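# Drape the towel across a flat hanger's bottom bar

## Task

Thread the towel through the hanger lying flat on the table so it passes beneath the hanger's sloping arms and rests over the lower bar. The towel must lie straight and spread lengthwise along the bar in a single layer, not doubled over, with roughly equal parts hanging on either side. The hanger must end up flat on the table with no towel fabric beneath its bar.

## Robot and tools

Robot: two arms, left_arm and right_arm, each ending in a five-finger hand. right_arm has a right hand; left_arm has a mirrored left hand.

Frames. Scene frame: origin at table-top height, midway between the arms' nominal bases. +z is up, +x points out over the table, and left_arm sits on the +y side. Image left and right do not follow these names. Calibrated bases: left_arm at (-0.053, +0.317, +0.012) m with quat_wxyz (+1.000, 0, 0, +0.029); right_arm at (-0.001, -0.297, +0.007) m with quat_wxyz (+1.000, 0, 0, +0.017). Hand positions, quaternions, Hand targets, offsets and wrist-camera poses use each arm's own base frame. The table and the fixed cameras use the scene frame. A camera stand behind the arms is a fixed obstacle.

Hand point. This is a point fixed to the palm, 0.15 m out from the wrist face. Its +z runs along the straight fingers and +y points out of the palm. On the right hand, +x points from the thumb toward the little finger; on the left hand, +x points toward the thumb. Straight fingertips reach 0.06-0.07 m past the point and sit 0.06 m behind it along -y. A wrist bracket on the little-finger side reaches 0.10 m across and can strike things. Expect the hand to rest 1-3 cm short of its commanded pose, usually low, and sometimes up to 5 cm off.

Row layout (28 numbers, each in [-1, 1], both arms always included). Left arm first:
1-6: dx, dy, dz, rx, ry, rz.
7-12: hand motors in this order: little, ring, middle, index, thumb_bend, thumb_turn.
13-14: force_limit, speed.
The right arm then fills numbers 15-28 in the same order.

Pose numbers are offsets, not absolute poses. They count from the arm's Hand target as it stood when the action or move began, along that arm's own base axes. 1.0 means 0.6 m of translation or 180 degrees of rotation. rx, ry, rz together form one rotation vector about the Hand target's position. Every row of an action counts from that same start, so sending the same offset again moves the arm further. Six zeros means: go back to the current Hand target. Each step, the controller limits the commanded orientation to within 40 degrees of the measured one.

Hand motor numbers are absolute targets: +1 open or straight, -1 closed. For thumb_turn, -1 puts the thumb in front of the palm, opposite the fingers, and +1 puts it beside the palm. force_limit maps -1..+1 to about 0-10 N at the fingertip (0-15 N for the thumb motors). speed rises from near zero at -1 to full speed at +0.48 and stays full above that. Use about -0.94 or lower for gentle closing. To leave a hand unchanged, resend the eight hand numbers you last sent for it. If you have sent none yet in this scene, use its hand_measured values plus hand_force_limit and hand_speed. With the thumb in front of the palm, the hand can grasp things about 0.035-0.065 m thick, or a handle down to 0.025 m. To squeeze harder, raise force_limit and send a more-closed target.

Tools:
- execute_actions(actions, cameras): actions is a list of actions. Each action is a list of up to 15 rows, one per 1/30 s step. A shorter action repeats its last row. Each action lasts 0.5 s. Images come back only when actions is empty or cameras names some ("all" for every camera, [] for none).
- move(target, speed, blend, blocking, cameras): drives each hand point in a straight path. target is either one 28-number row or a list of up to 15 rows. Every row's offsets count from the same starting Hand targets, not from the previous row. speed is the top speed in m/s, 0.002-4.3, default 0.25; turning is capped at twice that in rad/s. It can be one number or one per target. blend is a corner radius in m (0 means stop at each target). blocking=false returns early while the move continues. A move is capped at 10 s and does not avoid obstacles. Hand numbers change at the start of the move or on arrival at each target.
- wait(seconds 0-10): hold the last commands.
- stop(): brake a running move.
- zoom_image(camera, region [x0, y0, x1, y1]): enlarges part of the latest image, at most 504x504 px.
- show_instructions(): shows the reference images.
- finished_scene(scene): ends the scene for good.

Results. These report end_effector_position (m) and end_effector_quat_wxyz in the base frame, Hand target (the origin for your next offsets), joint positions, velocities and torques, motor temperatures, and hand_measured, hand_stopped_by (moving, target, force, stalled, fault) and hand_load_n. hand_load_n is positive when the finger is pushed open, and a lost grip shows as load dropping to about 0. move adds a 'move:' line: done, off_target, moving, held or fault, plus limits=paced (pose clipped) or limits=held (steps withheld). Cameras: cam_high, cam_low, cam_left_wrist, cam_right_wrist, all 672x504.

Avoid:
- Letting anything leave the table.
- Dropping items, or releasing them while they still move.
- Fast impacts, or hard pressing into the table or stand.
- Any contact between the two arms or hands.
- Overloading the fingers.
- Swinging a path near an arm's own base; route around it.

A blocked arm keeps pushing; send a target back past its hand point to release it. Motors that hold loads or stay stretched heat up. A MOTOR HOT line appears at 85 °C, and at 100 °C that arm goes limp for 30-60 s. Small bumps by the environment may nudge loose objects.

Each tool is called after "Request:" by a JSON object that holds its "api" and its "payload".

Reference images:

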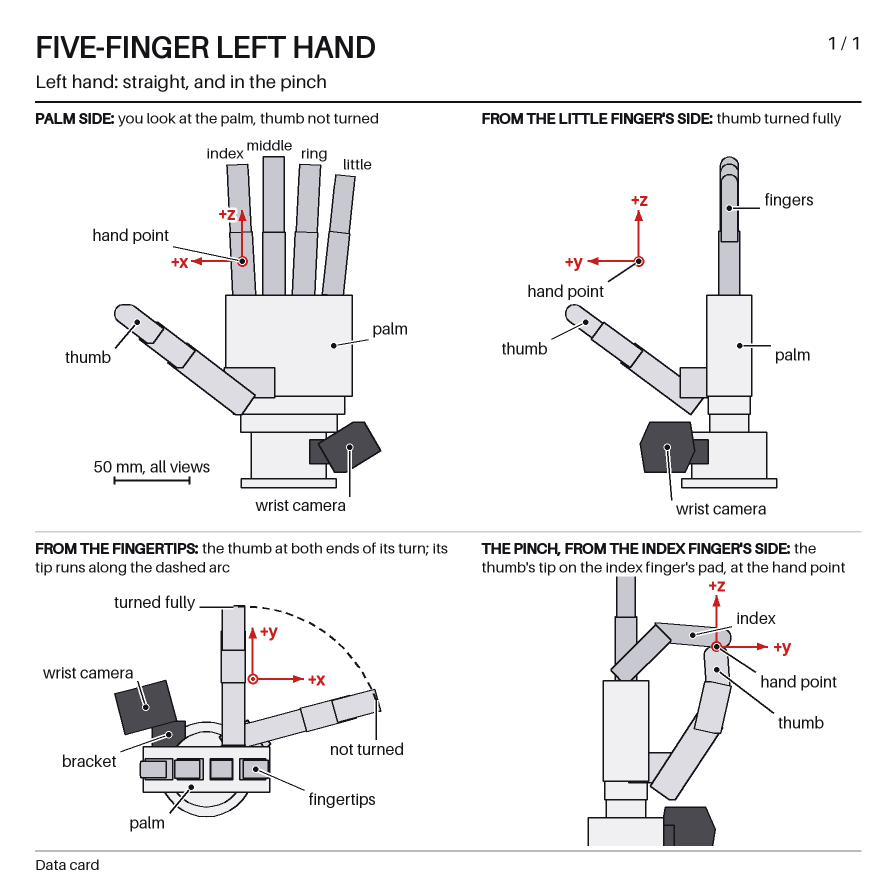

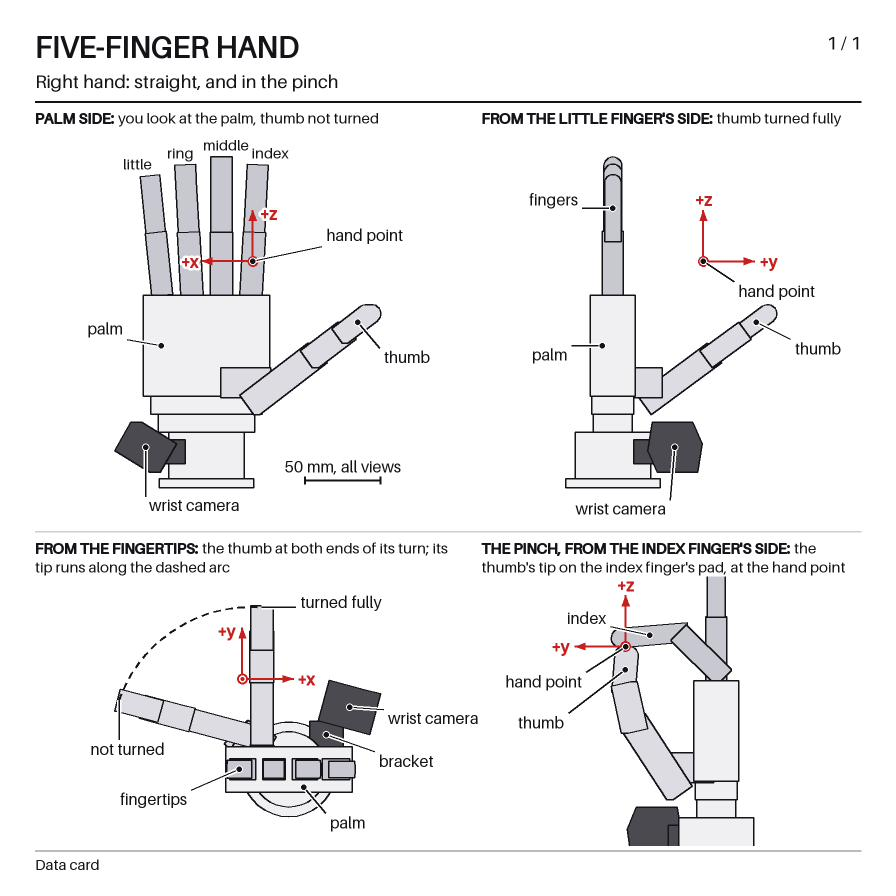

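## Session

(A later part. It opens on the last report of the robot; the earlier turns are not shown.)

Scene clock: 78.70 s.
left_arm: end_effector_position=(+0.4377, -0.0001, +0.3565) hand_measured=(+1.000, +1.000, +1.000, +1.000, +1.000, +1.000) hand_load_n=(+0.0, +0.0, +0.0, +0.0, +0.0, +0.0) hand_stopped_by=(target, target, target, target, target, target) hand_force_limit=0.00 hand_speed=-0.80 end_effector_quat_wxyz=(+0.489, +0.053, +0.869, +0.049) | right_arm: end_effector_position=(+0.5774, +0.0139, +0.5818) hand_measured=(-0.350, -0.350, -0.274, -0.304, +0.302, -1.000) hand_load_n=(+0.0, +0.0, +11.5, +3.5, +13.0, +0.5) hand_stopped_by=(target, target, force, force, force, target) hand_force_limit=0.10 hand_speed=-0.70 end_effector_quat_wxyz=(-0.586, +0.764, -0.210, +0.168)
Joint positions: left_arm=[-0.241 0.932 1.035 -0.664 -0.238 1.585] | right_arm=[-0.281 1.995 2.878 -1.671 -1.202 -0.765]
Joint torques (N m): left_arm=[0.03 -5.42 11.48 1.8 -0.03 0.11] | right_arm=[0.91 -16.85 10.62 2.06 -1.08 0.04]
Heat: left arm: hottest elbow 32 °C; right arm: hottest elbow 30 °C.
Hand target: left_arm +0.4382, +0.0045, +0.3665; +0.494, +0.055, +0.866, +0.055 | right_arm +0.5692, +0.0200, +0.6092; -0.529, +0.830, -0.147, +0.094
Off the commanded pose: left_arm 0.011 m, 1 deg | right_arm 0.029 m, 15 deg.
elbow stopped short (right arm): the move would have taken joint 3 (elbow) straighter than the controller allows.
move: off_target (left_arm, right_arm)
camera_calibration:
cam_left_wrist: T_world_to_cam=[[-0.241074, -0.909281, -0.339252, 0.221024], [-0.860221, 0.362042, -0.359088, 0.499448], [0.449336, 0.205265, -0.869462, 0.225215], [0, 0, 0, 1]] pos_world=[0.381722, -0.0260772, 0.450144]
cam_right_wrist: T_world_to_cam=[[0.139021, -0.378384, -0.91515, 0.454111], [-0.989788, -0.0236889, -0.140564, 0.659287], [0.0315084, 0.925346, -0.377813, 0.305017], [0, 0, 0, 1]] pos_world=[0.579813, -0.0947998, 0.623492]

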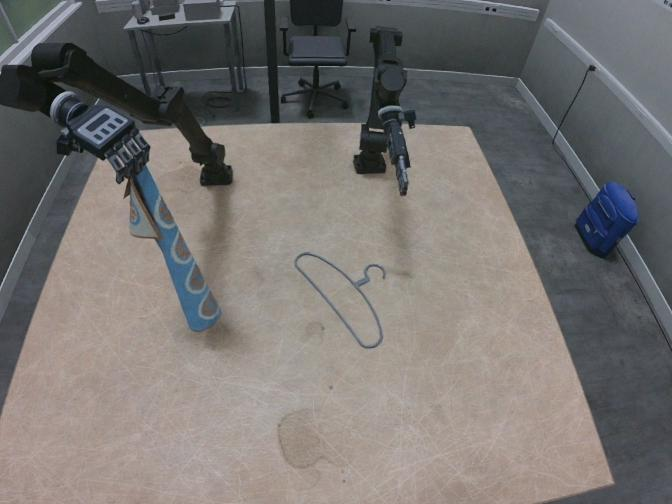

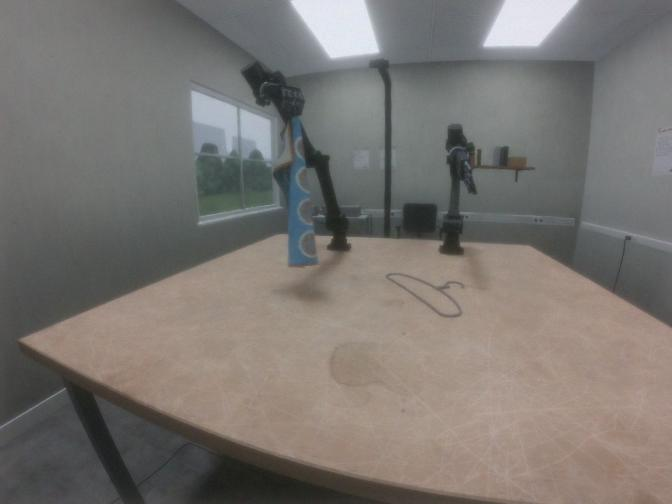

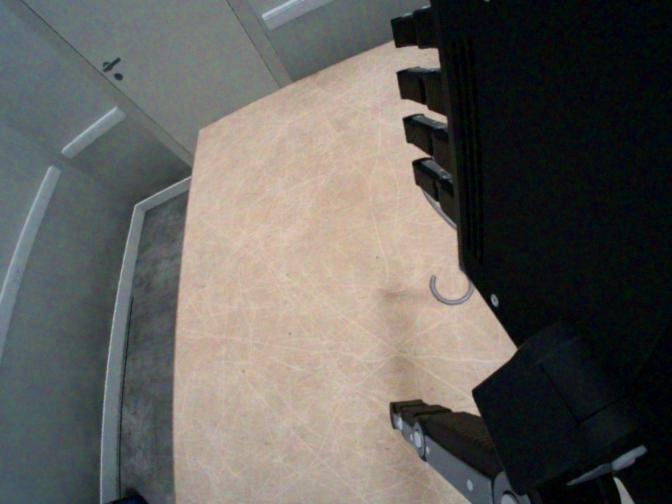

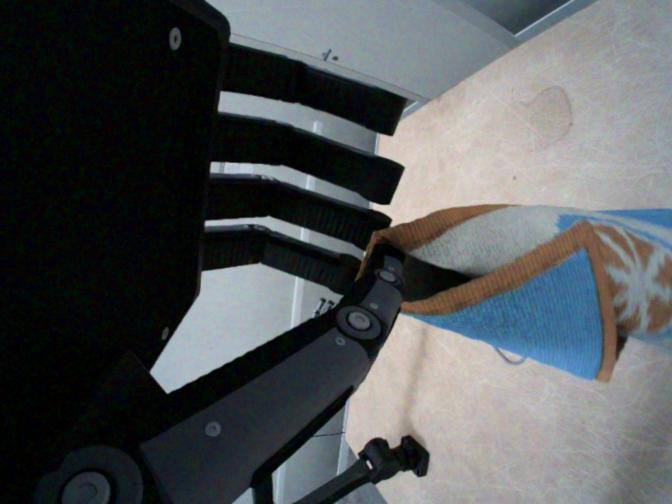

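Request:
{"api": "move", "payload": {"target": [[0.216,-0.243,-0.383,-0.4933,-0.2289,0.3181,1,1,0.18,0.18,0.33,-1,0.0,0.2,0,0,0,0,0,0,-0.35,-0.35,-0.42,-0.42,0.1,-1,0.1,-0.7]], "speed": 0.35, "cameras": ["cam_high","cam_left_wrist"]}}

Request:
{"api": "zoom_image", "payload": {"camera": "cam_left_wrist", "region": [60, 100, 460, 400]}}

Scene clock: 85.80 s.
left_arm: end_effector_position=(+0.5466, -0.1308, +0.1061) hand_measured=(+1.000, +1.000, +0.180, +0.180, +0.330, -1.000) hand_load_n=(+0.0, +0.0, +0.0, +0.0, -0.5, +0.0) hand_stopped_by=(target, target, target, target, target, target) hand_force_limit=0.00 hand_speed=0.20 end_effector_quat_wxyz=(-0.544, +0.674, -0.409, +0.286) | right_arm: end_effector_position=(+0.5773, +0.0131, +0.5818) hand_measured=(-0.350, -0.350, -0.274, -0.304, +0.302, -1.000) hand_load_n=(+0.0, +0.0, +11.5, +3.5, +13.0, +0.5) hand_stopped_by=(target, target, force, force, force, target) hand_force_limit=0.10 hand_speed=-0.70 end_effector_quat_wxyz=(-0.586, +0.764, -0.211, +0.168)
Joint positions: left_arm=[-0.472 1.567 0.805 0.318 -0.966 -0.313] | right_arm=[-0.283 1.995 2.878 -1.671 -1.202 -0.763]
Joint torques (N m): left_arm=[-1.03 -12.28 12.82 1.87 -0.59 -0.11] | right_arm=[0.79 -16.85 10.62 2.07 -1.09 0.04]
Heat: left arm: hottest elbow 32 °C; right arm: hottest elbow 30 °C.
Hand target: left_arm +0.5678, -0.1413, +0.1367; -0.547, +0.675, -0.385, +0.311 | right_arm +0.5692, +0.0200, +0.6092; -0.529, +0.830, -0.147, +0.094
Off the commanded pose: left_arm 0.039 m, 4 deg | right_arm 0.029 m, 15 deg.
elbow stopped short (right arm): the move would have taken joint 3 (elbow) straighter than the controller allows.
move: off_target (left_arm, right_arm)
camera_calibration:
cam_left_wrist: T_world_to_cam=[[0.321853, -0.204147, 0.924519, -0.306133], [-0.112099, -0.977826, -0.176892, -0.0529534], [0.94013, -0.0467043, -0.3376, -0.372237], [0, 0, 0, 1]] pos_world=[0.442545, -0.13166, 0.147991]
Images, in order (width x height): cam_high 672x504, cam_left_wrist 672x504.

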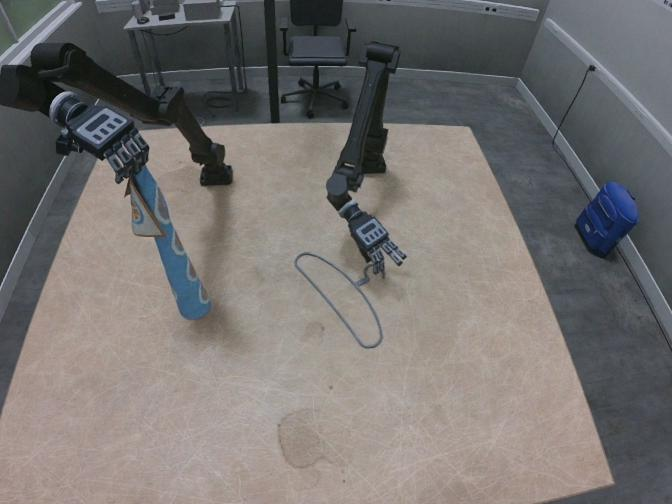

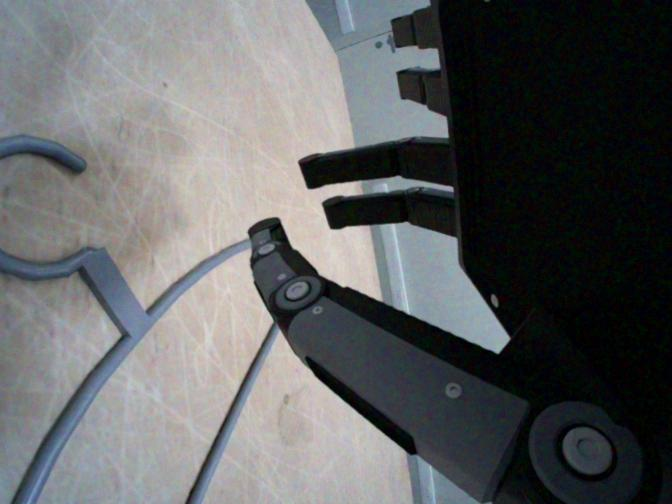

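Scaled by 1.260 from the camera's 672x504 image, which has a finer 960x720 frame.

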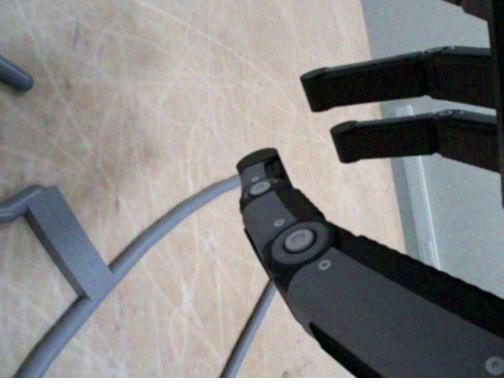

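Request:
{"api": "move", "payload": {"target": [[-0.024,-0.017,-0.11,0,0,-0.033,1,1,0.18,0.18,0.33,-1,0.0,0.2,0,0,0,0,0,0,-0.35,-0.35,-0.42,-0.42,0.1,-1,0.1,-0.7]], "speed": 0.15, "cameras": ["cam_high","cam_left_wrist"]}}

Request:
{"api": "zoom_image", "payload": {"camera": "cam_left_wrist", "region": [160, 100, 460, 400]}}

Scene clock: 88.63 s.
left_arm: end_effector_position=(+0.5457, -0.1417, +0.0542) hand_measured=(+1.000, +1.000, +0.180, +0.180, +0.330, -1.000) hand_load_n=(+0.0, +0.0, +0.0, +0.0, +0.0, +0.0) hand_stopped_by=(target, target, target, target, target, target) hand_force_limit=0.00 hand_speed=0.20 end_effector_quat_wxyz=(-0.527, +0.662, -0.428, +0.318) | right_arm: end_effector_position=(+0.5773, +0.0122, +0.5818) hand_measured=(-0.350, -0.350, -0.274, -0.304, +0.302, -1.000) hand_load_n=(+0.0, +0.0, +11.5, +3.5, +13.0, +0.5) hand_stopped_by=(target, target, force, force, force, target) hand_force_limit=0.10 hand_speed=-0.70 end_effector_quat_wxyz=(-0.586, +0.764, -0.212, +0.169)
Joint positions: left_arm=[-0.469 1.682 0.734 0.556 -0.883 -0.279] | right_arm=[-0.285 1.995 2.878 -1.671 -1.202 -0.763]
Joint torques (N m): left_arm=[-1.08 -12.98 7.54 3.49 -0.16 0.09] | right_arm=[0.62 -16.97 10.62 2.09 -1.08 0.05]
Heat: left arm: hottest elbow 32 °C; right arm: hottest elbow 30 °C.
Hand target: left_arm +0.5534, -0.1515, +0.0707; -0.530, +0.654, -0.419, +0.339 | right_arm +0.5692, +0.0200, +0.6092; -0.529, +0.830, -0.147, +0.094
Off the commanded pose: left_arm 0.021 m, 3 deg | right_arm 0.030 m, 15 deg.
elbow stopped short (right arm): the move would have taken joint 3 (elbow) straighter than the controller allows.
move: off_target (left_arm, right_arm)
camera_calibration:
cam_left_wrist: T_world_to_cam=[[0.290752, -0.205873, 0.934387, -0.243848], [-0.188371, -0.96978, -0.155056, -0.0313096], [0.938072, -0.130929, -0.320746, -0.401144], [0, 0, 0, 1]] pos_world=[0.441303, -0.133086, 0.0943283]
Images, in order (width x height): cam_high 672x504, cam_left_wrist 672x504.

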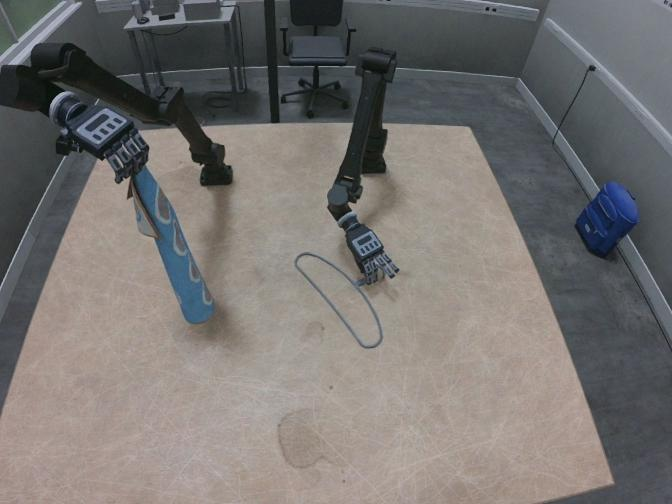

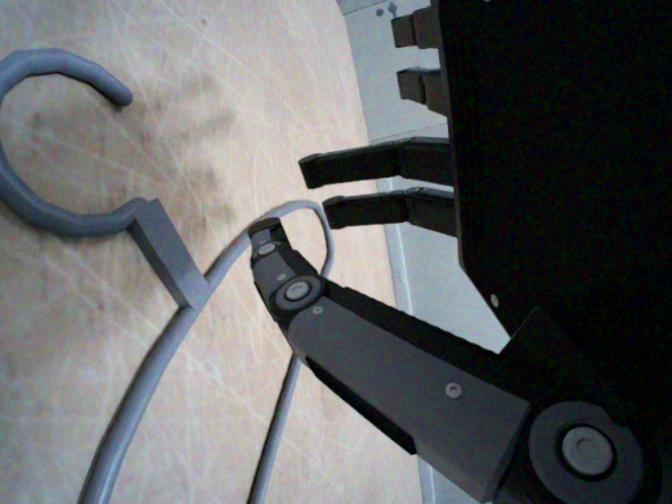

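Scaled by 1.680 from the camera's 672x504 image, which has a finer 960x720 frame.

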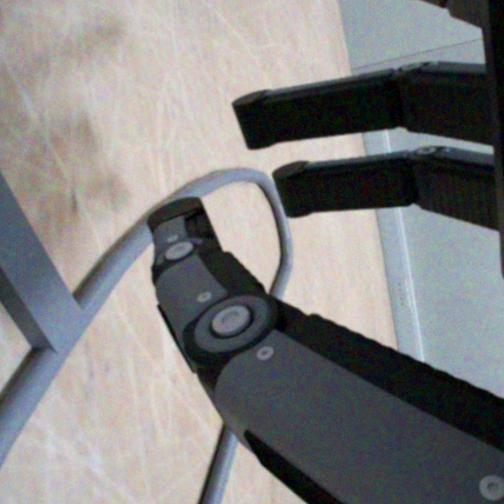

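Request:
{"api": "move", "payload": {"target": [[-0.032,0.003,0.01,0,0,0,1,1,0.18,0.18,0.33,-1,0.0,0.2,0,0,0,0,0,0,-0.35,-0.35,-0.42,-0.42,0.1,-1,0.1,-0.7],[-0.034,0.003,-0.055,0,0,0,1,1,0.18,0.18,0.33,-1,0.0,0.2,0,0,0,0,0,0,-0.35,-0.35,-0.42,-0.42,0.1,-1,0.1,-0.7]], "speed": 0.1, "cameras": ["cam_left_wrist"]}}

Request:
{"api": "zoom_image", "payload": {"camera": "cam_left_wrist", "region": [160, 100, 460, 400]}}

Scene clock: 91.73 s.
left_arm: end_effector_position=(+0.5248, -0.1447, +0.0228) hand_measured=(+1.000, +1.000, +0.180, +0.180, +0.330, -1.000) hand_load_n=(+0.0, +0.0, +0.0, +0.0, +0.0, +0.0) hand_stopped_by=(target, target, target, target, target, target) hand_force_limit=0.00 hand_speed=0.20 end_effector_quat_wxyz=(-0.525, +0.657, -0.435, +0.321) | right_arm: end_effector_position=(+0.5773, +0.0131, +0.5818) hand_measured=(-0.350, -0.350, -0.274, -0.304, +0.302, -1.000) hand_load_n=(+0.0, +0.0, +11.5, +3.5, +13.0, +0.5) hand_stopped_by=(target, target, force, force, force, target) hand_force_limit=0.10 hand_speed=-0.70 end_effector_quat_wxyz=(-0.586, +0.764, -0.211, +0.168)
Joint positions: left_arm=[-0.495 1.738 0.67 0.671 -0.894 -0.279] | right_arm=[-0.283 1.995 2.878 -1.671 -1.202 -0.763]
Joint torques (N m): left_arm=[-1.26 -12.63 6.52 3.48 -0.52 0] | right_arm=[0.79 -16.91 10.61 2.07 -1.08 0.04]
Heat: left arm: hottest elbow 32 °C; right arm: hottest elbow 30 °C.
Hand target: left_arm +0.5330, -0.1497, +0.0377; -0.530, +0.654, -0.419, +0.339 | right_arm +0.5692, +0.0200, +0.6092; -0.529, +0.830, -0.147, +0.094
Off the commanded pose: left_arm 0.018 m, 3 deg | right_arm 0.029 m, 15 deg.
elbow stopped short (right arm): the move would have taken joint 3 (elbow) straighter than the controller allows.
move: off_target (left_arm, right_arm)
camera_calibration:
cam_left_wrist: T_world_to_cam=[[0.289308, -0.215948, 0.93256, -0.209725], [-0.204301, -0.965704, -0.160242, -0.0340225], [0.93518, -0.144163, -0.323504, -0.392292], [0, 0, 0, 1]] pos_world=[0.420588, -0.134699, 0.0632212]
Images, in order (width x height): cam_left_wrist 672x504.

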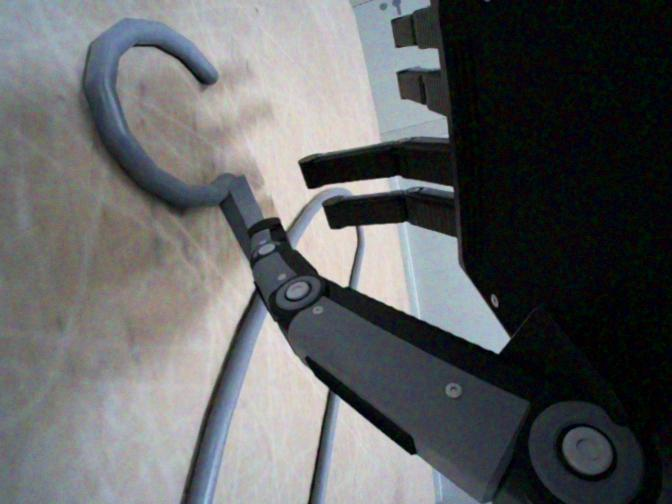

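Scaled by 1.680 from the camera's 672x504 image, which has a finer 960x720 frame.

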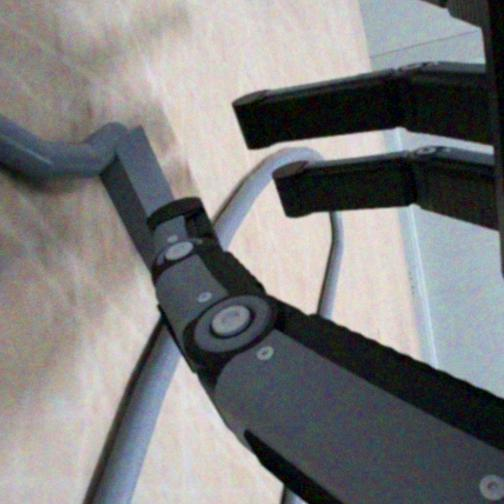

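Request:
{"api": "move", "payload": {"target": [[-0.016,0.003,-0.028,0,0,0,1,1,0.18,0.18,0.33,-1,0.0,0.2,0,0,0,0,0,0,-0.35,-0.35,-0.42,-0.42,0.1,-1,0.1,-0.7]], "speed": 0.08, "cameras": ["cam_left_wrist"]}}

Request:
{"api": "zoom_image", "payload": {"camera": "cam_left_wrist", "region": [160, 100, 460, 400]}}

Scene clock: 94.07 s.
left_arm: end_effector_position=(+0.5171, -0.1404, +0.0089) hand_measured=(+1.000, +1.000, +0.180, +0.180, +0.330, -1.000) hand_load_n=(+0.0, +0.0, +0.0, +0.0, +0.0, +0.0) hand_stopped_by=(target, target, target, target, target, target) hand_force_limit=0.00 hand_speed=0.20 end_effector_quat_wxyz=(-0.527, +0.657, -0.433, +0.321) | right_arm: end_effector_position=(+0.5773, +0.0131, +0.5818) hand_measured=(-0.350, -0.350, -0.274, -0.304, +0.302, -1.000) hand_load_n=(+0.0, +0.0, +11.5, +3.5, +13.0, +1.0) hand_stopped_by=(target, target, force, force, force, target) hand_force_limit=0.10 hand_speed=-0.70 end_effector_quat_wxyz=(-0.586, +0.764, -0.211, +0.168)
Joint positions: left_arm=[-0.497 1.77 0.642 0.734 -0.9 -0.279] | right_arm=[-0.283 1.995 2.878 -1.671 -1.202 -0.763]
Joint torques (N m): left_arm=[-1.2 -12.28 5.78 3.48 -0.52 -0.05] | right_arm=[0.73 -16.97 10.62 2.06 -1.08 0.04]
Heat: left arm: hottest elbow 31 °C; right arm: hottest elbow 30 °C.
Hand target: left_arm +0.5234, -0.1479, +0.0209; -0.530, +0.654, -0.419, +0.339 | right_arm +0.5692, +0.0200, +0.6092; -0.529, +0.830, -0.147, +0.094
Off the commanded pose: left_arm 0.016 m, 3 deg | right_arm 0.029 m, 15 deg.
elbow stopped short (right arm): the move would have taken joint 3 (elbow) straighter than the controller allows.
move: off_target (left_arm, right_arm)
camera_calibration:
cam_left_wrist: T_world_to_cam=[[0.286619, -0.215304, 0.933538, -0.192121], [-0.199749, -0.966435, -0.161564, -0.0360639], [0.93699, -0.140166, -0.320006, -0.389368], [0, 0, 0, 1]] pos_world=[0.412695, -0.130794, 0.0489253]
Images, in order (width x height): cam_left_wrist 672x504.

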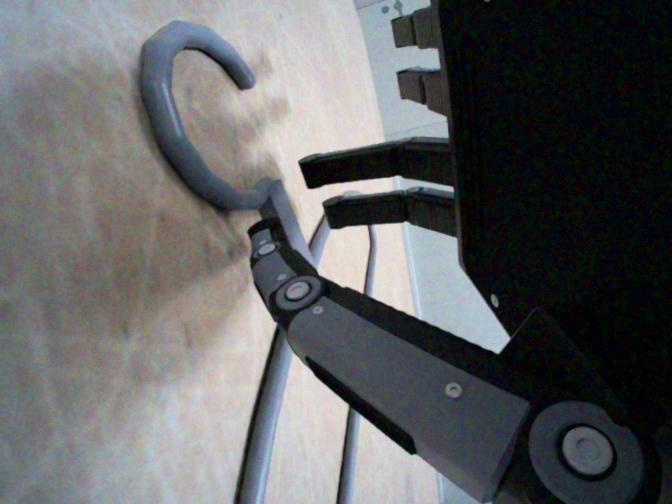

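Scaled by 1.680 from the camera's 672x504 image, which has a finer 960x720 frame.

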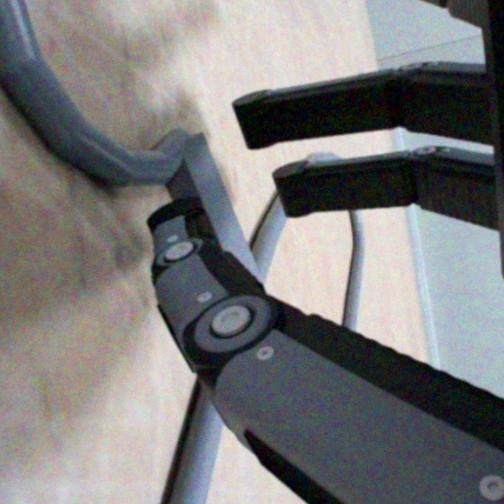

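Request:
{"api": "move", "payload": {"target": [[-0.0,0.0,-0.0,0,0,0,1,1,-0.2,-0.2,0.1,-1,-0.1,-0.7,0,0,0,0,0,0,-0.35,-0.35,-0.42,-0.42,0.1,-1,0.1,-0.7]], "speed": 0.08, "cameras": ["cam_left_wrist"]}}

Request:
{"api": "zoom_image", "payload": {"camera": "cam_left_wrist", "region": [160, 100, 460, 400]}}

Scene clock: 95.47 s.
left_arm: end_effector_position=(+0.5171, -0.1404, +0.0089) hand_measured=(+1.000, +1.000, -0.200, -0.200, +0.100, -1.000) hand_load_n=(+0.0, +0.0, +0.0, +0.0, +0.0, +0.0) hand_stopped_by=(target, target, target, target, target, target) hand_force_limit=-0.10 hand_speed=-0.70 end_effector_quat_wxyz=(-0.527, +0.657, -0.433, +0.321) | right_arm: end_effector_position=(+0.5773, +0.0131, +0.5818) hand_measured=(-0.350, -0.350, -0.274, -0.304, +0.302, -1.000) hand_load_n=(+0.0, +0.0, +12.0, +3.5, +12.5, +0.5) hand_stopped_by=(target, target, force, force, force, target) hand_force_limit=0.10 hand_speed=-0.70 end_effector_quat_wxyz=(-0.586, +0.764, -0.211, +0.168)
Joint positions: left_arm=[-0.497 1.77 0.642 0.734 -0.9 -0.279] | right_arm=[-0.283 1.995 2.878 -1.671 -1.202 -0.763]
Joint torques (N m): left_arm=[-1.2 -12.28 5.82 3.47 -0.52 -0.04] | right_arm=[0.79 -16.85 10.62 2.07 -1.08 0.04]
Heat: left arm: hottest elbow 31 °C; right arm: hottest elbow 30 °C.
Hand target: left_arm +0.5234, -0.1479, +0.0209; -0.530, +0.654, -0.419, +0.339 | right_arm +0.5692, +0.0200, +0.6092; -0.529, +0.830, -0.147, +0.094
Off the commanded pose: left_arm 0.016 m, 3 deg | right_arm 0.029 m, 15 deg.
elbow stopped short (right arm): the move would have taken joint 3 (elbow) straighter than the controller allows.
move: off_target (left_arm, right_arm)
camera_calibration:
cam_left_wrist: T_world_to_cam=[[0.286619, -0.215304, 0.933538, -0.192121], [-0.199749, -0.966435, -0.161564, -0.0360639], [0.93699, -0.140166, -0.320006, -0.389368], [0, 0, 0, 1]] pos_world=[0.412695, -0.130794, 0.0489253]
Images, in order (width x height): cam_left_wrist 672x504.

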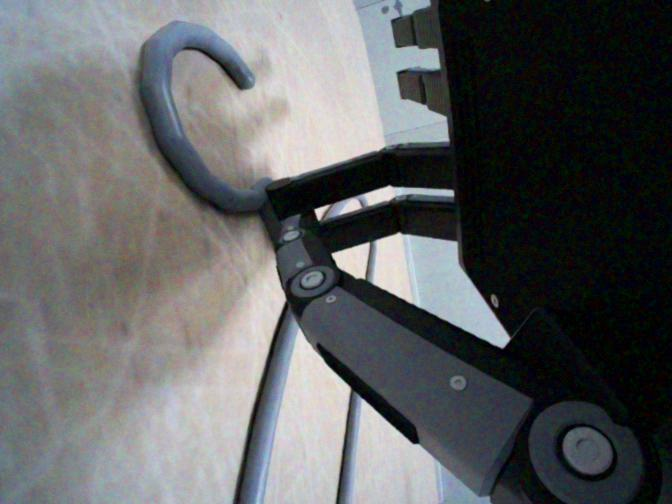

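Scaled by 1.680 from the camera's 672x504 image, which has a finer 960x720 frame.

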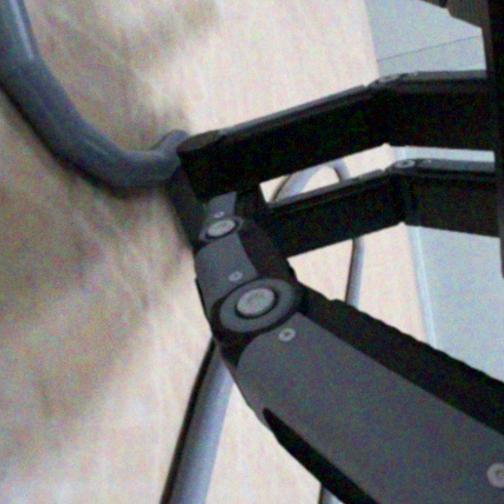

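Request:
{"api": "move", "payload": {"target": [[0.003,0.0,0.01,0,0,0,1,1,0.18,0.18,0.33,-1,-0.1,0.2,0,0,0,0,0,0,-0.35,-0.35,-0.42,-0.42,0.1,-1,0.1,-0.7],[0.003,0.0,-0.035,0,0,0,1,1,0.18,0.18,0.33,-1,-0.1,0.2,0,0,0,0,0,0,-0.35,-0.35,-0.42,-0.42,0.1,-1,0.1,-0.7]], "speed": 0.06, "cameras": ["cam_left_wrist"]}}

Request:
{"api": "zoom_image", "payload": {"camera": "cam_left_wrist", "region": [160, 100, 460, 400]}}

Scene clock: 98.03 s.
left_arm: end_effector_position=(+0.5187, -0.1419, +0.0007) hand_measured=(+1.000, +1.000, +0.180, +0.180, +0.330, -1.000) hand_load_n=(+0.0, +0.0, +0.0, +0.0, -2.0, -3.0) hand_stopped_by=(target, target, target, target, target, target) hand_force_limit=-0.10 hand_speed=0.20 end_effector_quat_wxyz=(-0.534, +0.655, -0.424, +0.326) | right_arm: end_effector_position=(+0.5773, +0.0131, +0.5818) hand_measured=(-0.350, -0.350, -0.274, -0.304, +0.302, -1.000) hand_load_n=(+0.0, +0.0, +12.0, +3.5, +13.0, +0.5) hand_stopped_by=(target, target, force, force, force, target) hand_force_limit=0.10 hand_speed=-0.70 end_effector_quat_wxyz=(-0.586, +0.764, -0.211, +0.168)
Joint positions: left_arm=[-0.504 1.817 0.642 0.81 -0.92 -0.269] | right_arm=[-0.283 1.995 2.878 -1.671 -1.202 -0.763]
Joint torques (N m): left_arm=[-0.91 -10.75 5.7 3.03 0.02 -0.03] | right_arm=[0.85 -16.97 10.63 2.07 -1.09 0.04]
Heat: left arm: hottest elbow 31 °C; right arm: hottest elbow 30 °C.
Hand target: left_arm +0.5252, -0.1479, -0.0001; -0.530, +0.654, -0.419, +0.339 | right_arm +0.5692, +0.0200, +0.6092; -0.529, +0.830, -0.147, +0.094
Off the commanded pose: left_arm 0.009 m, 2 deg | right_arm 0.029 m, 15 deg.
elbow stopped short (right arm): the move would have taken joint 3 (elbow) straighter than the controller allows.
move: off_target (right_arm)
camera_calibration:
cam_left_wrist: T_world_to_cam=[[0.265384, -0.214826, 0.939905, -0.17409], [-0.187505, -0.967747, -0.168248, -0.0450793], [0.945734, -0.131587, -0.297106, -0.397131], [0, 0, 0, 1]] pos_world=[0.413328, -0.133282, 0.0380536]
Images, in order (width x height): cam_left_wrist 672x504.

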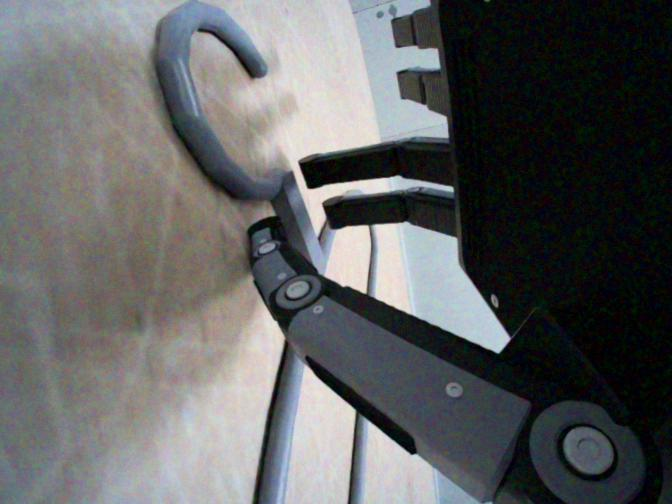

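Scaled by 1.680 from the camera's 672x504 image, which has a finer 960x720 frame.

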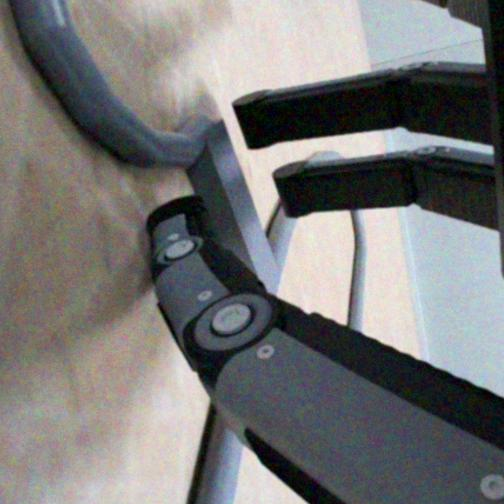

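Request:
{"api": "move", "payload": {"target": [[0.006,0.0,0.0,0,0,0,1,1,-0.2,-0.2,0.1,-1,-0.1,-0.7,0,0,0,0,0,0,-0.35,-0.35,-0.42,-0.42,0.1,-1,0.1,-0.7]], "speed": 0.08, "cameras": ["cam_left_wrist"]}}

Request:
{"api": "zoom_image", "payload": {"camera": "cam_left_wrist", "region": [160, 100, 460, 400]}}

Scene clock: 99.53 s.
left_arm: end_effector_position=(+0.5209, -0.1422, -0.0016) hand_measured=(+1.000, +1.000, -0.064, -0.092, +0.196, -1.000) hand_load_n=(+0.0, +0.0, +8.5, +6.0, +9.5, +1.0) hand_stopped_by=(target, target, force, force, force, target) hand_force_limit=-0.10 hand_speed=-0.70 end_effector_quat_wxyz=(-0.529, +0.657, -0.422, +0.333) | right_arm: end_effector_position=(+0.5773, +0.0131, +0.5818) hand_measured=(-0.350, -0.350, -0.274, -0.304, +0.302, -1.000) hand_load_n=(+0.0, +0.0, +11.5, +3.5, +13.0, +0.5) hand_stopped_by=(target, target, force, force, force, target) hand_force_limit=0.10 hand_speed=-0.70 end_effector_quat_wxyz=(-0.586, +0.764, -0.211, +0.168)
Joint positions: left_arm=[-0.497 1.825 0.642 0.821 -0.902 -0.279] | right_arm=[-0.283 1.995 2.878 -1.671 -1.202 -0.763]
Joint torques (N m): left_arm=[-0.56 -11.11 6.46 2.58 -0.17 0] | right_arm=[0.79 -16.97 10.63 2.07 -1.08 0.04]
Heat: left arm: hottest elbow 31 °C; right arm: hottest elbow 30 °C.
Hand target: left_arm +0.5288, -0.1479, -0.0001; -0.530, +0.654, -0.419, +0.339 | right_arm +0.5692, +0.0200, +0.6092; -0.529, +0.830, -0.147, +0.094
Off the commanded pose: left_arm 0.010 m, 1 deg | right_arm 0.029 m, 15 deg.
elbow stopped short (right arm): the move would have taken joint 3 (elbow) straighter than the controller allows.
move: off_target (right_arm)
camera_calibration:
cam_left_wrist: T_world_to_cam=[[0.260137, -0.200996, 0.94442, -0.167979], [-0.193871, -0.969049, -0.152837, -0.0421665], [0.945908, -0.143337, -0.291053, -0.401734], [0, 0, 0, 1]] pos_world=[0.415527, -0.132208, 0.0352718]
Images, in order (width x height): cam_left_wrist 672x504.

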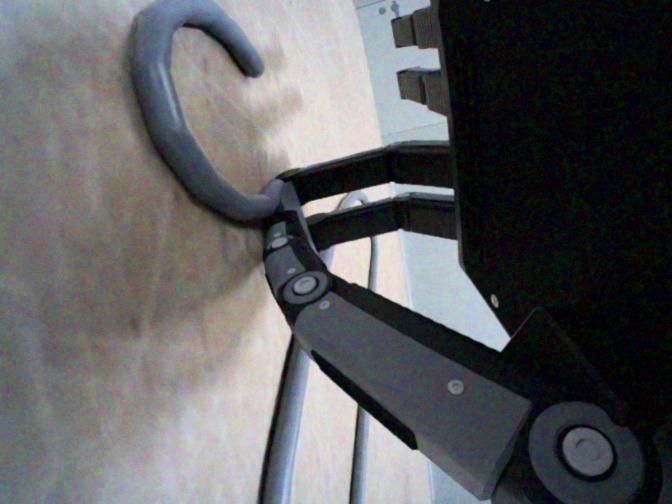

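Scaled by 1.680 from the camera's 672x504 image, which has a finer 960x720 frame.

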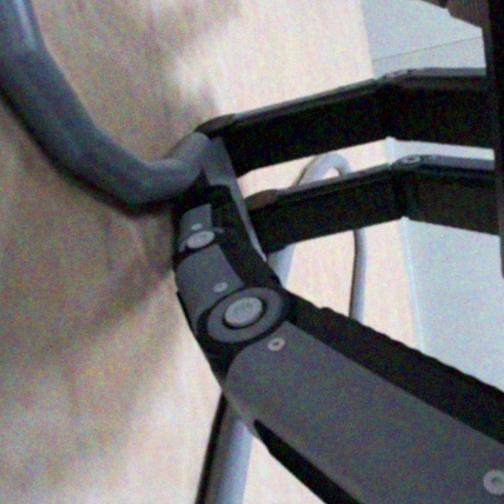

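Request:
{"api": "move", "payload": {"target": [[0.0,0.03,0.05,0,0,0,1,1,-0.2,-0.2,0.1,-1,-0.1,-0.7,0,0,0,0,0,0,-0.35,-0.35,-0.42,-0.42,0.1,-1,0.1,-0.7],[0.26,0.345,0.06,0,0,-0.155,1,1,-0.2,-0.2,0.1,-1,-0.1,-0.7,0,0,0,0,0,0,-0.35,-0.35,-0.42,-0.42,0.1,-1,0.1,-0.7],[0.26,0.345,0.0,0,0,-0.155,1,1,-0.2,-0.2,0.1,-1,-0.1,-0.7,0,0,0,0,0,0,-0.35,-0.35,-0.42,-0.42,0.1,-1,0.1,-0.7]], "speed": 0.15, "blend": [0.02, 0.02, 0], "cameras": ["cam_high","cam_left_wrist"]}}

Request:
{"api": "zoom_image", "payload": {"camera": "cam_high", "region": [280, 200, 480, 380]}}

Scene clock: 104.63 s.
left_arm: end_effector_position=(+0.6702, +0.0577, +0.0008) hand_measured=(+1.000, +1.000, -0.064, -0.092, +0.194, -1.000) hand_load_n=(+0.0, +0.0, +6.0, +1.5, +2.5, +0.0) hand_stopped_by=(target, target, force, force, force, target) hand_force_limit=-0.10 hand_speed=-0.70 end_effector_quat_wxyz=(-0.420, +0.547, -0.561, +0.458) | right_arm: end_effector_position=(+0.5773, +0.0131, +0.5818) hand_measured=(-0.350, -0.350, -0.274, -0.304, +0.302, -1.000) hand_load_n=(+0.0, +0.0, +11.5, +3.5, +13.0, +0.5) hand_stopped_by=(target, target, force, force, force, target) hand_force_limit=0.10 hand_speed=-0.70 end_effector_quat_wxyz=(-0.586, +0.764, -0.211, +0.168)
Joint positions: left_arm=[0.2 1.992 0.96 0.795 0.249 0.029] | right_arm=[-0.283 1.995 2.878 -1.671 -1.202 -0.763]
Joint torques (N m): left_arm=[-0.62 -14.15 9.4 2.95 0 0.16] | right_arm=[0.79 -16.97 10.62 2.07 -1.09 0.04]
Heat: left arm: hottest elbow 31 °C; right arm: hottest elbow 30 °C.
Hand target: left_arm +0.6848, +0.0591, -0.0001; -0.433, +0.534, -0.564, +0.457 | right_arm +0.5692, +0.0200, +0.6092; -0.529, +0.830, -0.147, +0.094
Off the commanded pose: left_arm 0.015 m, 2 deg | right_arm 0.029 m, 15 deg.
elbow stopped short (right arm): the move would have taken joint 3 (elbow) straighter than the controller allows.
move: off_target (left_arm, right_arm); blend cut to 0.0174 m at target 1, 0.018 m at target 2
camera_calibration:
cam_left_wrist: T_world_to_cam=[[0.146747, -0.262884, 0.953602, -0.0893651], [-0.624228, -0.772449, -0.116884, 0.457851], [0.767336, -0.578113, -0.277454, -0.368783], [0, 0, 0, 1]] pos_world=[0.581899, 0.116976, 0.0364139]
Images, in order (width x height): cam_high 672x504, cam_left_wrist 672x504.

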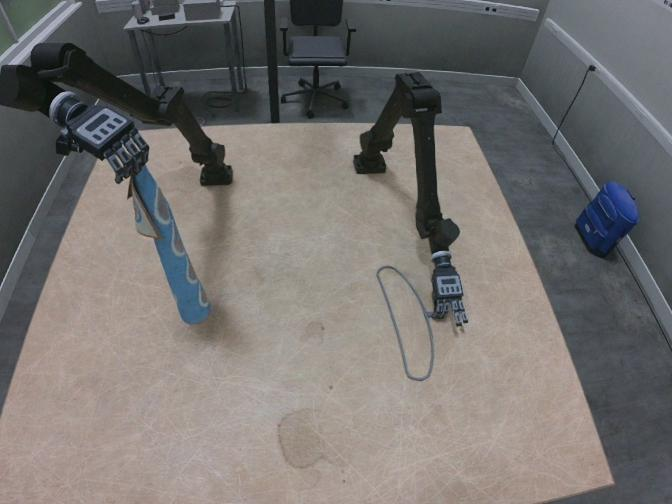

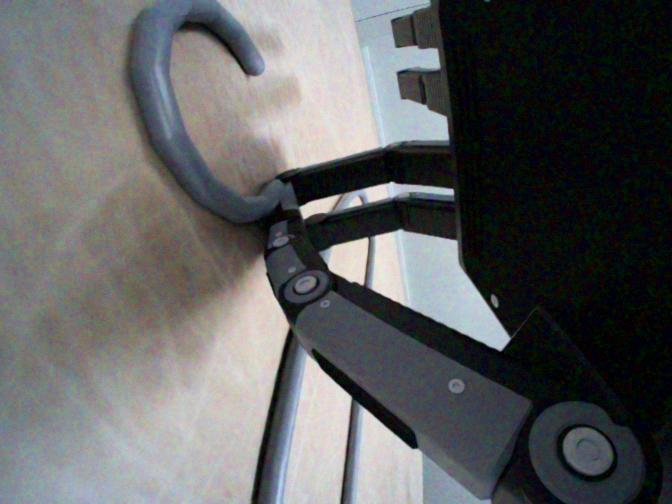

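Scaled by 2.520 from the camera's 672x504 image, which has a finer 960x720 frame.

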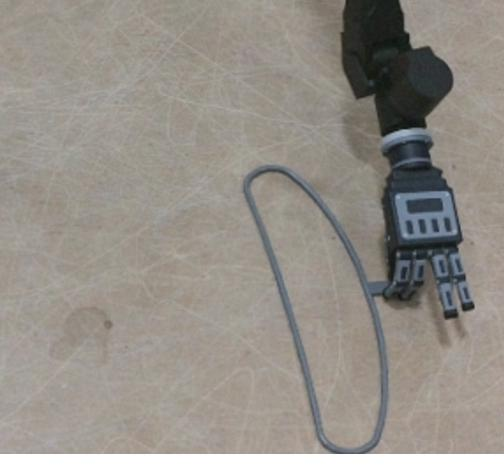

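Request:
{"api": "move", "payload": {"target": [[0,0,0,0,0,0,1,1,-0.2,-0.2,0.1,-1,-0.1,-0.7,-0.007,-0.038,-0.14,0,0,0,-0.35,-0.35,-0.42,-0.42,0.1,-1,0.1,-0.7],[0,0,0,0,0,0,1,1,-0.2,-0.2,0.1,-1,-0.1,-0.7,0.038,0.17,-0.198,0,0,0.01,-0.35,-0.35,-0.42,-0.42,0.1,-1,0.1,-0.7]], "speed": 0.15, "blend": [0.02, 0], "cameras": ["cam_high","cam_low","cam_right_wrist"]}}

Request:
{"api": "zoom_image", "payload": {"camera": "cam_high", "region": [80, 170, 330, 400]}}

Request:
{"api": "zoom_image", "payload": {"camera": "cam_low", "region": [230, 120, 390, 320]}}

Scene clock: 111.43 s.
left_arm: end_effector_position=(+0.6702, +0.0577, +0.0008) hand_measured=(+1.000, +1.000, -0.064, -0.092, +0.194, -1.000) hand_load_n=(-0.5, +0.0, +6.0, +1.5, +2.5, +0.0) hand_stopped_by=(target, target, force, force, force, target) hand_force_limit=-0.10 hand_speed=-0.70 end_effector_quat_wxyz=(-0.420, +0.547, -0.561, +0.458) | right_arm: end_effector_position=(+0.5986, +0.1218, +0.4574) hand_measured=(-0.350, -0.350, -0.274, -0.304, +0.302, -1.000) hand_load_n=(+0.0, +0.0, +12.0, +4.0, +13.0, +0.5) hand_stopped_by=(target, target, force, force, force, target) hand_force_limit=0.10 hand_speed=-0.70 end_effector_quat_wxyz=(-0.529, +0.833, -0.150, +0.062)
Joint positions: left_arm=[0.2 1.992 0.96 0.795 0.249 0.029] | right_arm=[-0.053 1.989 2.576 -1.695 -1.065 -0.992]
Joint torques (N m): left_arm=[-0.62 -14.04 9.4 2.95 0.01 0.16] | right_arm=[0.44 -18.78 13.39 0.39 -0.61 0.05]
Heat: left arm: hottest elbow 30 °C; right arm: hottest elbow 30 °C.
Hand target: left_arm +0.6848, +0.0591, -0.0001; -0.433, +0.534, -0.564, +0.457 | right_arm +0.5920, +0.1220, +0.4904; -0.531, +0.833, -0.134, +0.085
Off the commanded pose: left_arm 0.015 m, 2 deg | right_arm 0.034 m, 3 deg.
joint sent to its limit (right arm) — joint 4 (wrist pitch), lower limit. The joint targets are off in position, not in orientation.
move: off_target (left_arm, right_arm)
camera_calibration:
cam_right_wrist: T_world_to_cam=[[0.110841, -0.48055, -0.869934, 0.386754], [-0.966465, -0.256142, 0.0183516, 0.606997], [-0.231646, 0.838727, -0.492826, 0.378157], [0, 0, 0, 1]] pos_world=[0.631371, 0.0241614, 0.511676]
Images, in order (width x height): cam_high 672x504, cam_low 672x504, cam_right_wrist 672x504.

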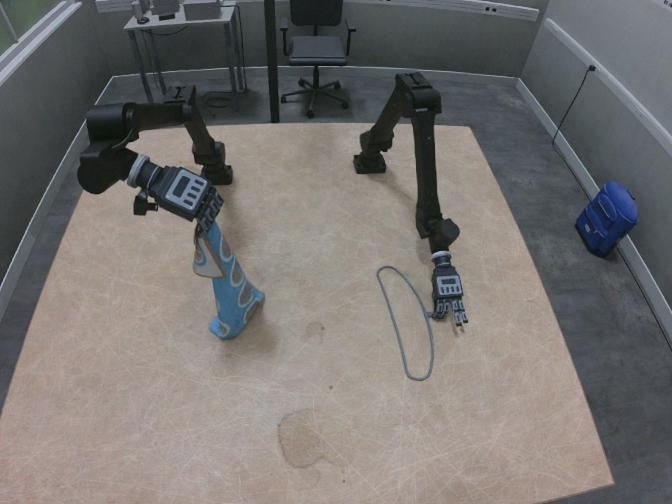

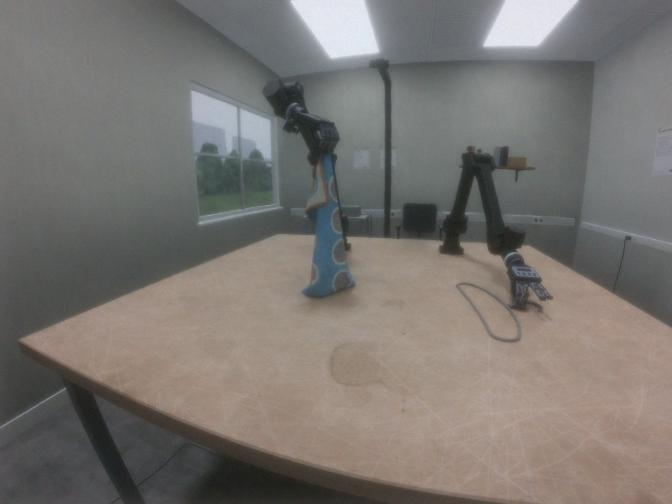

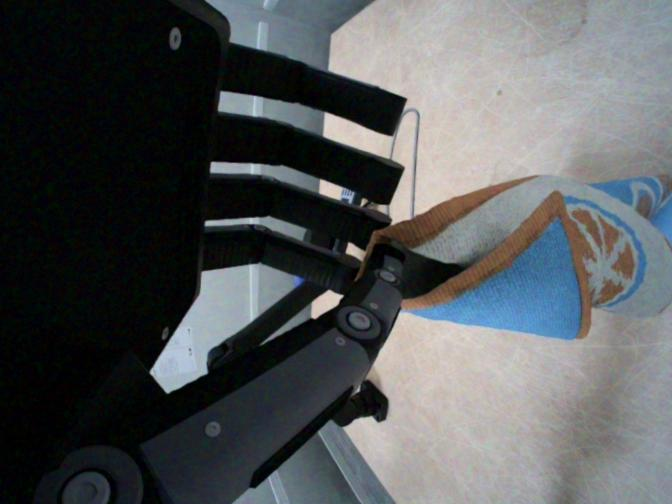

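Scaled by 2.016 from the camera's 672x504 image, which has a finer 960x720 frame.

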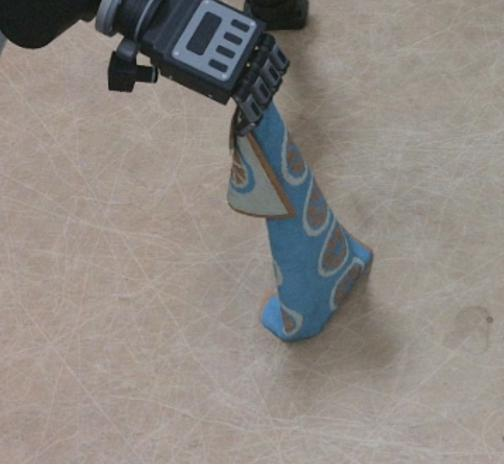

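Scaled by 2.520 from the camera's 672x504 image, which has a finer 960x720 frame.

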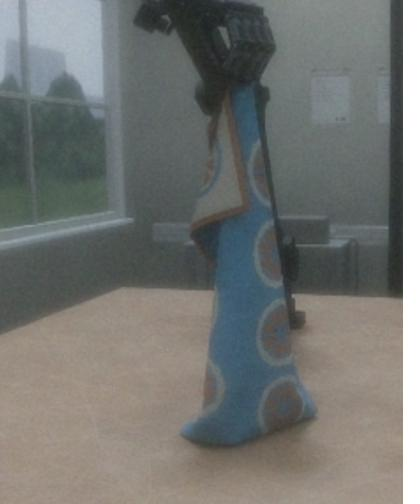

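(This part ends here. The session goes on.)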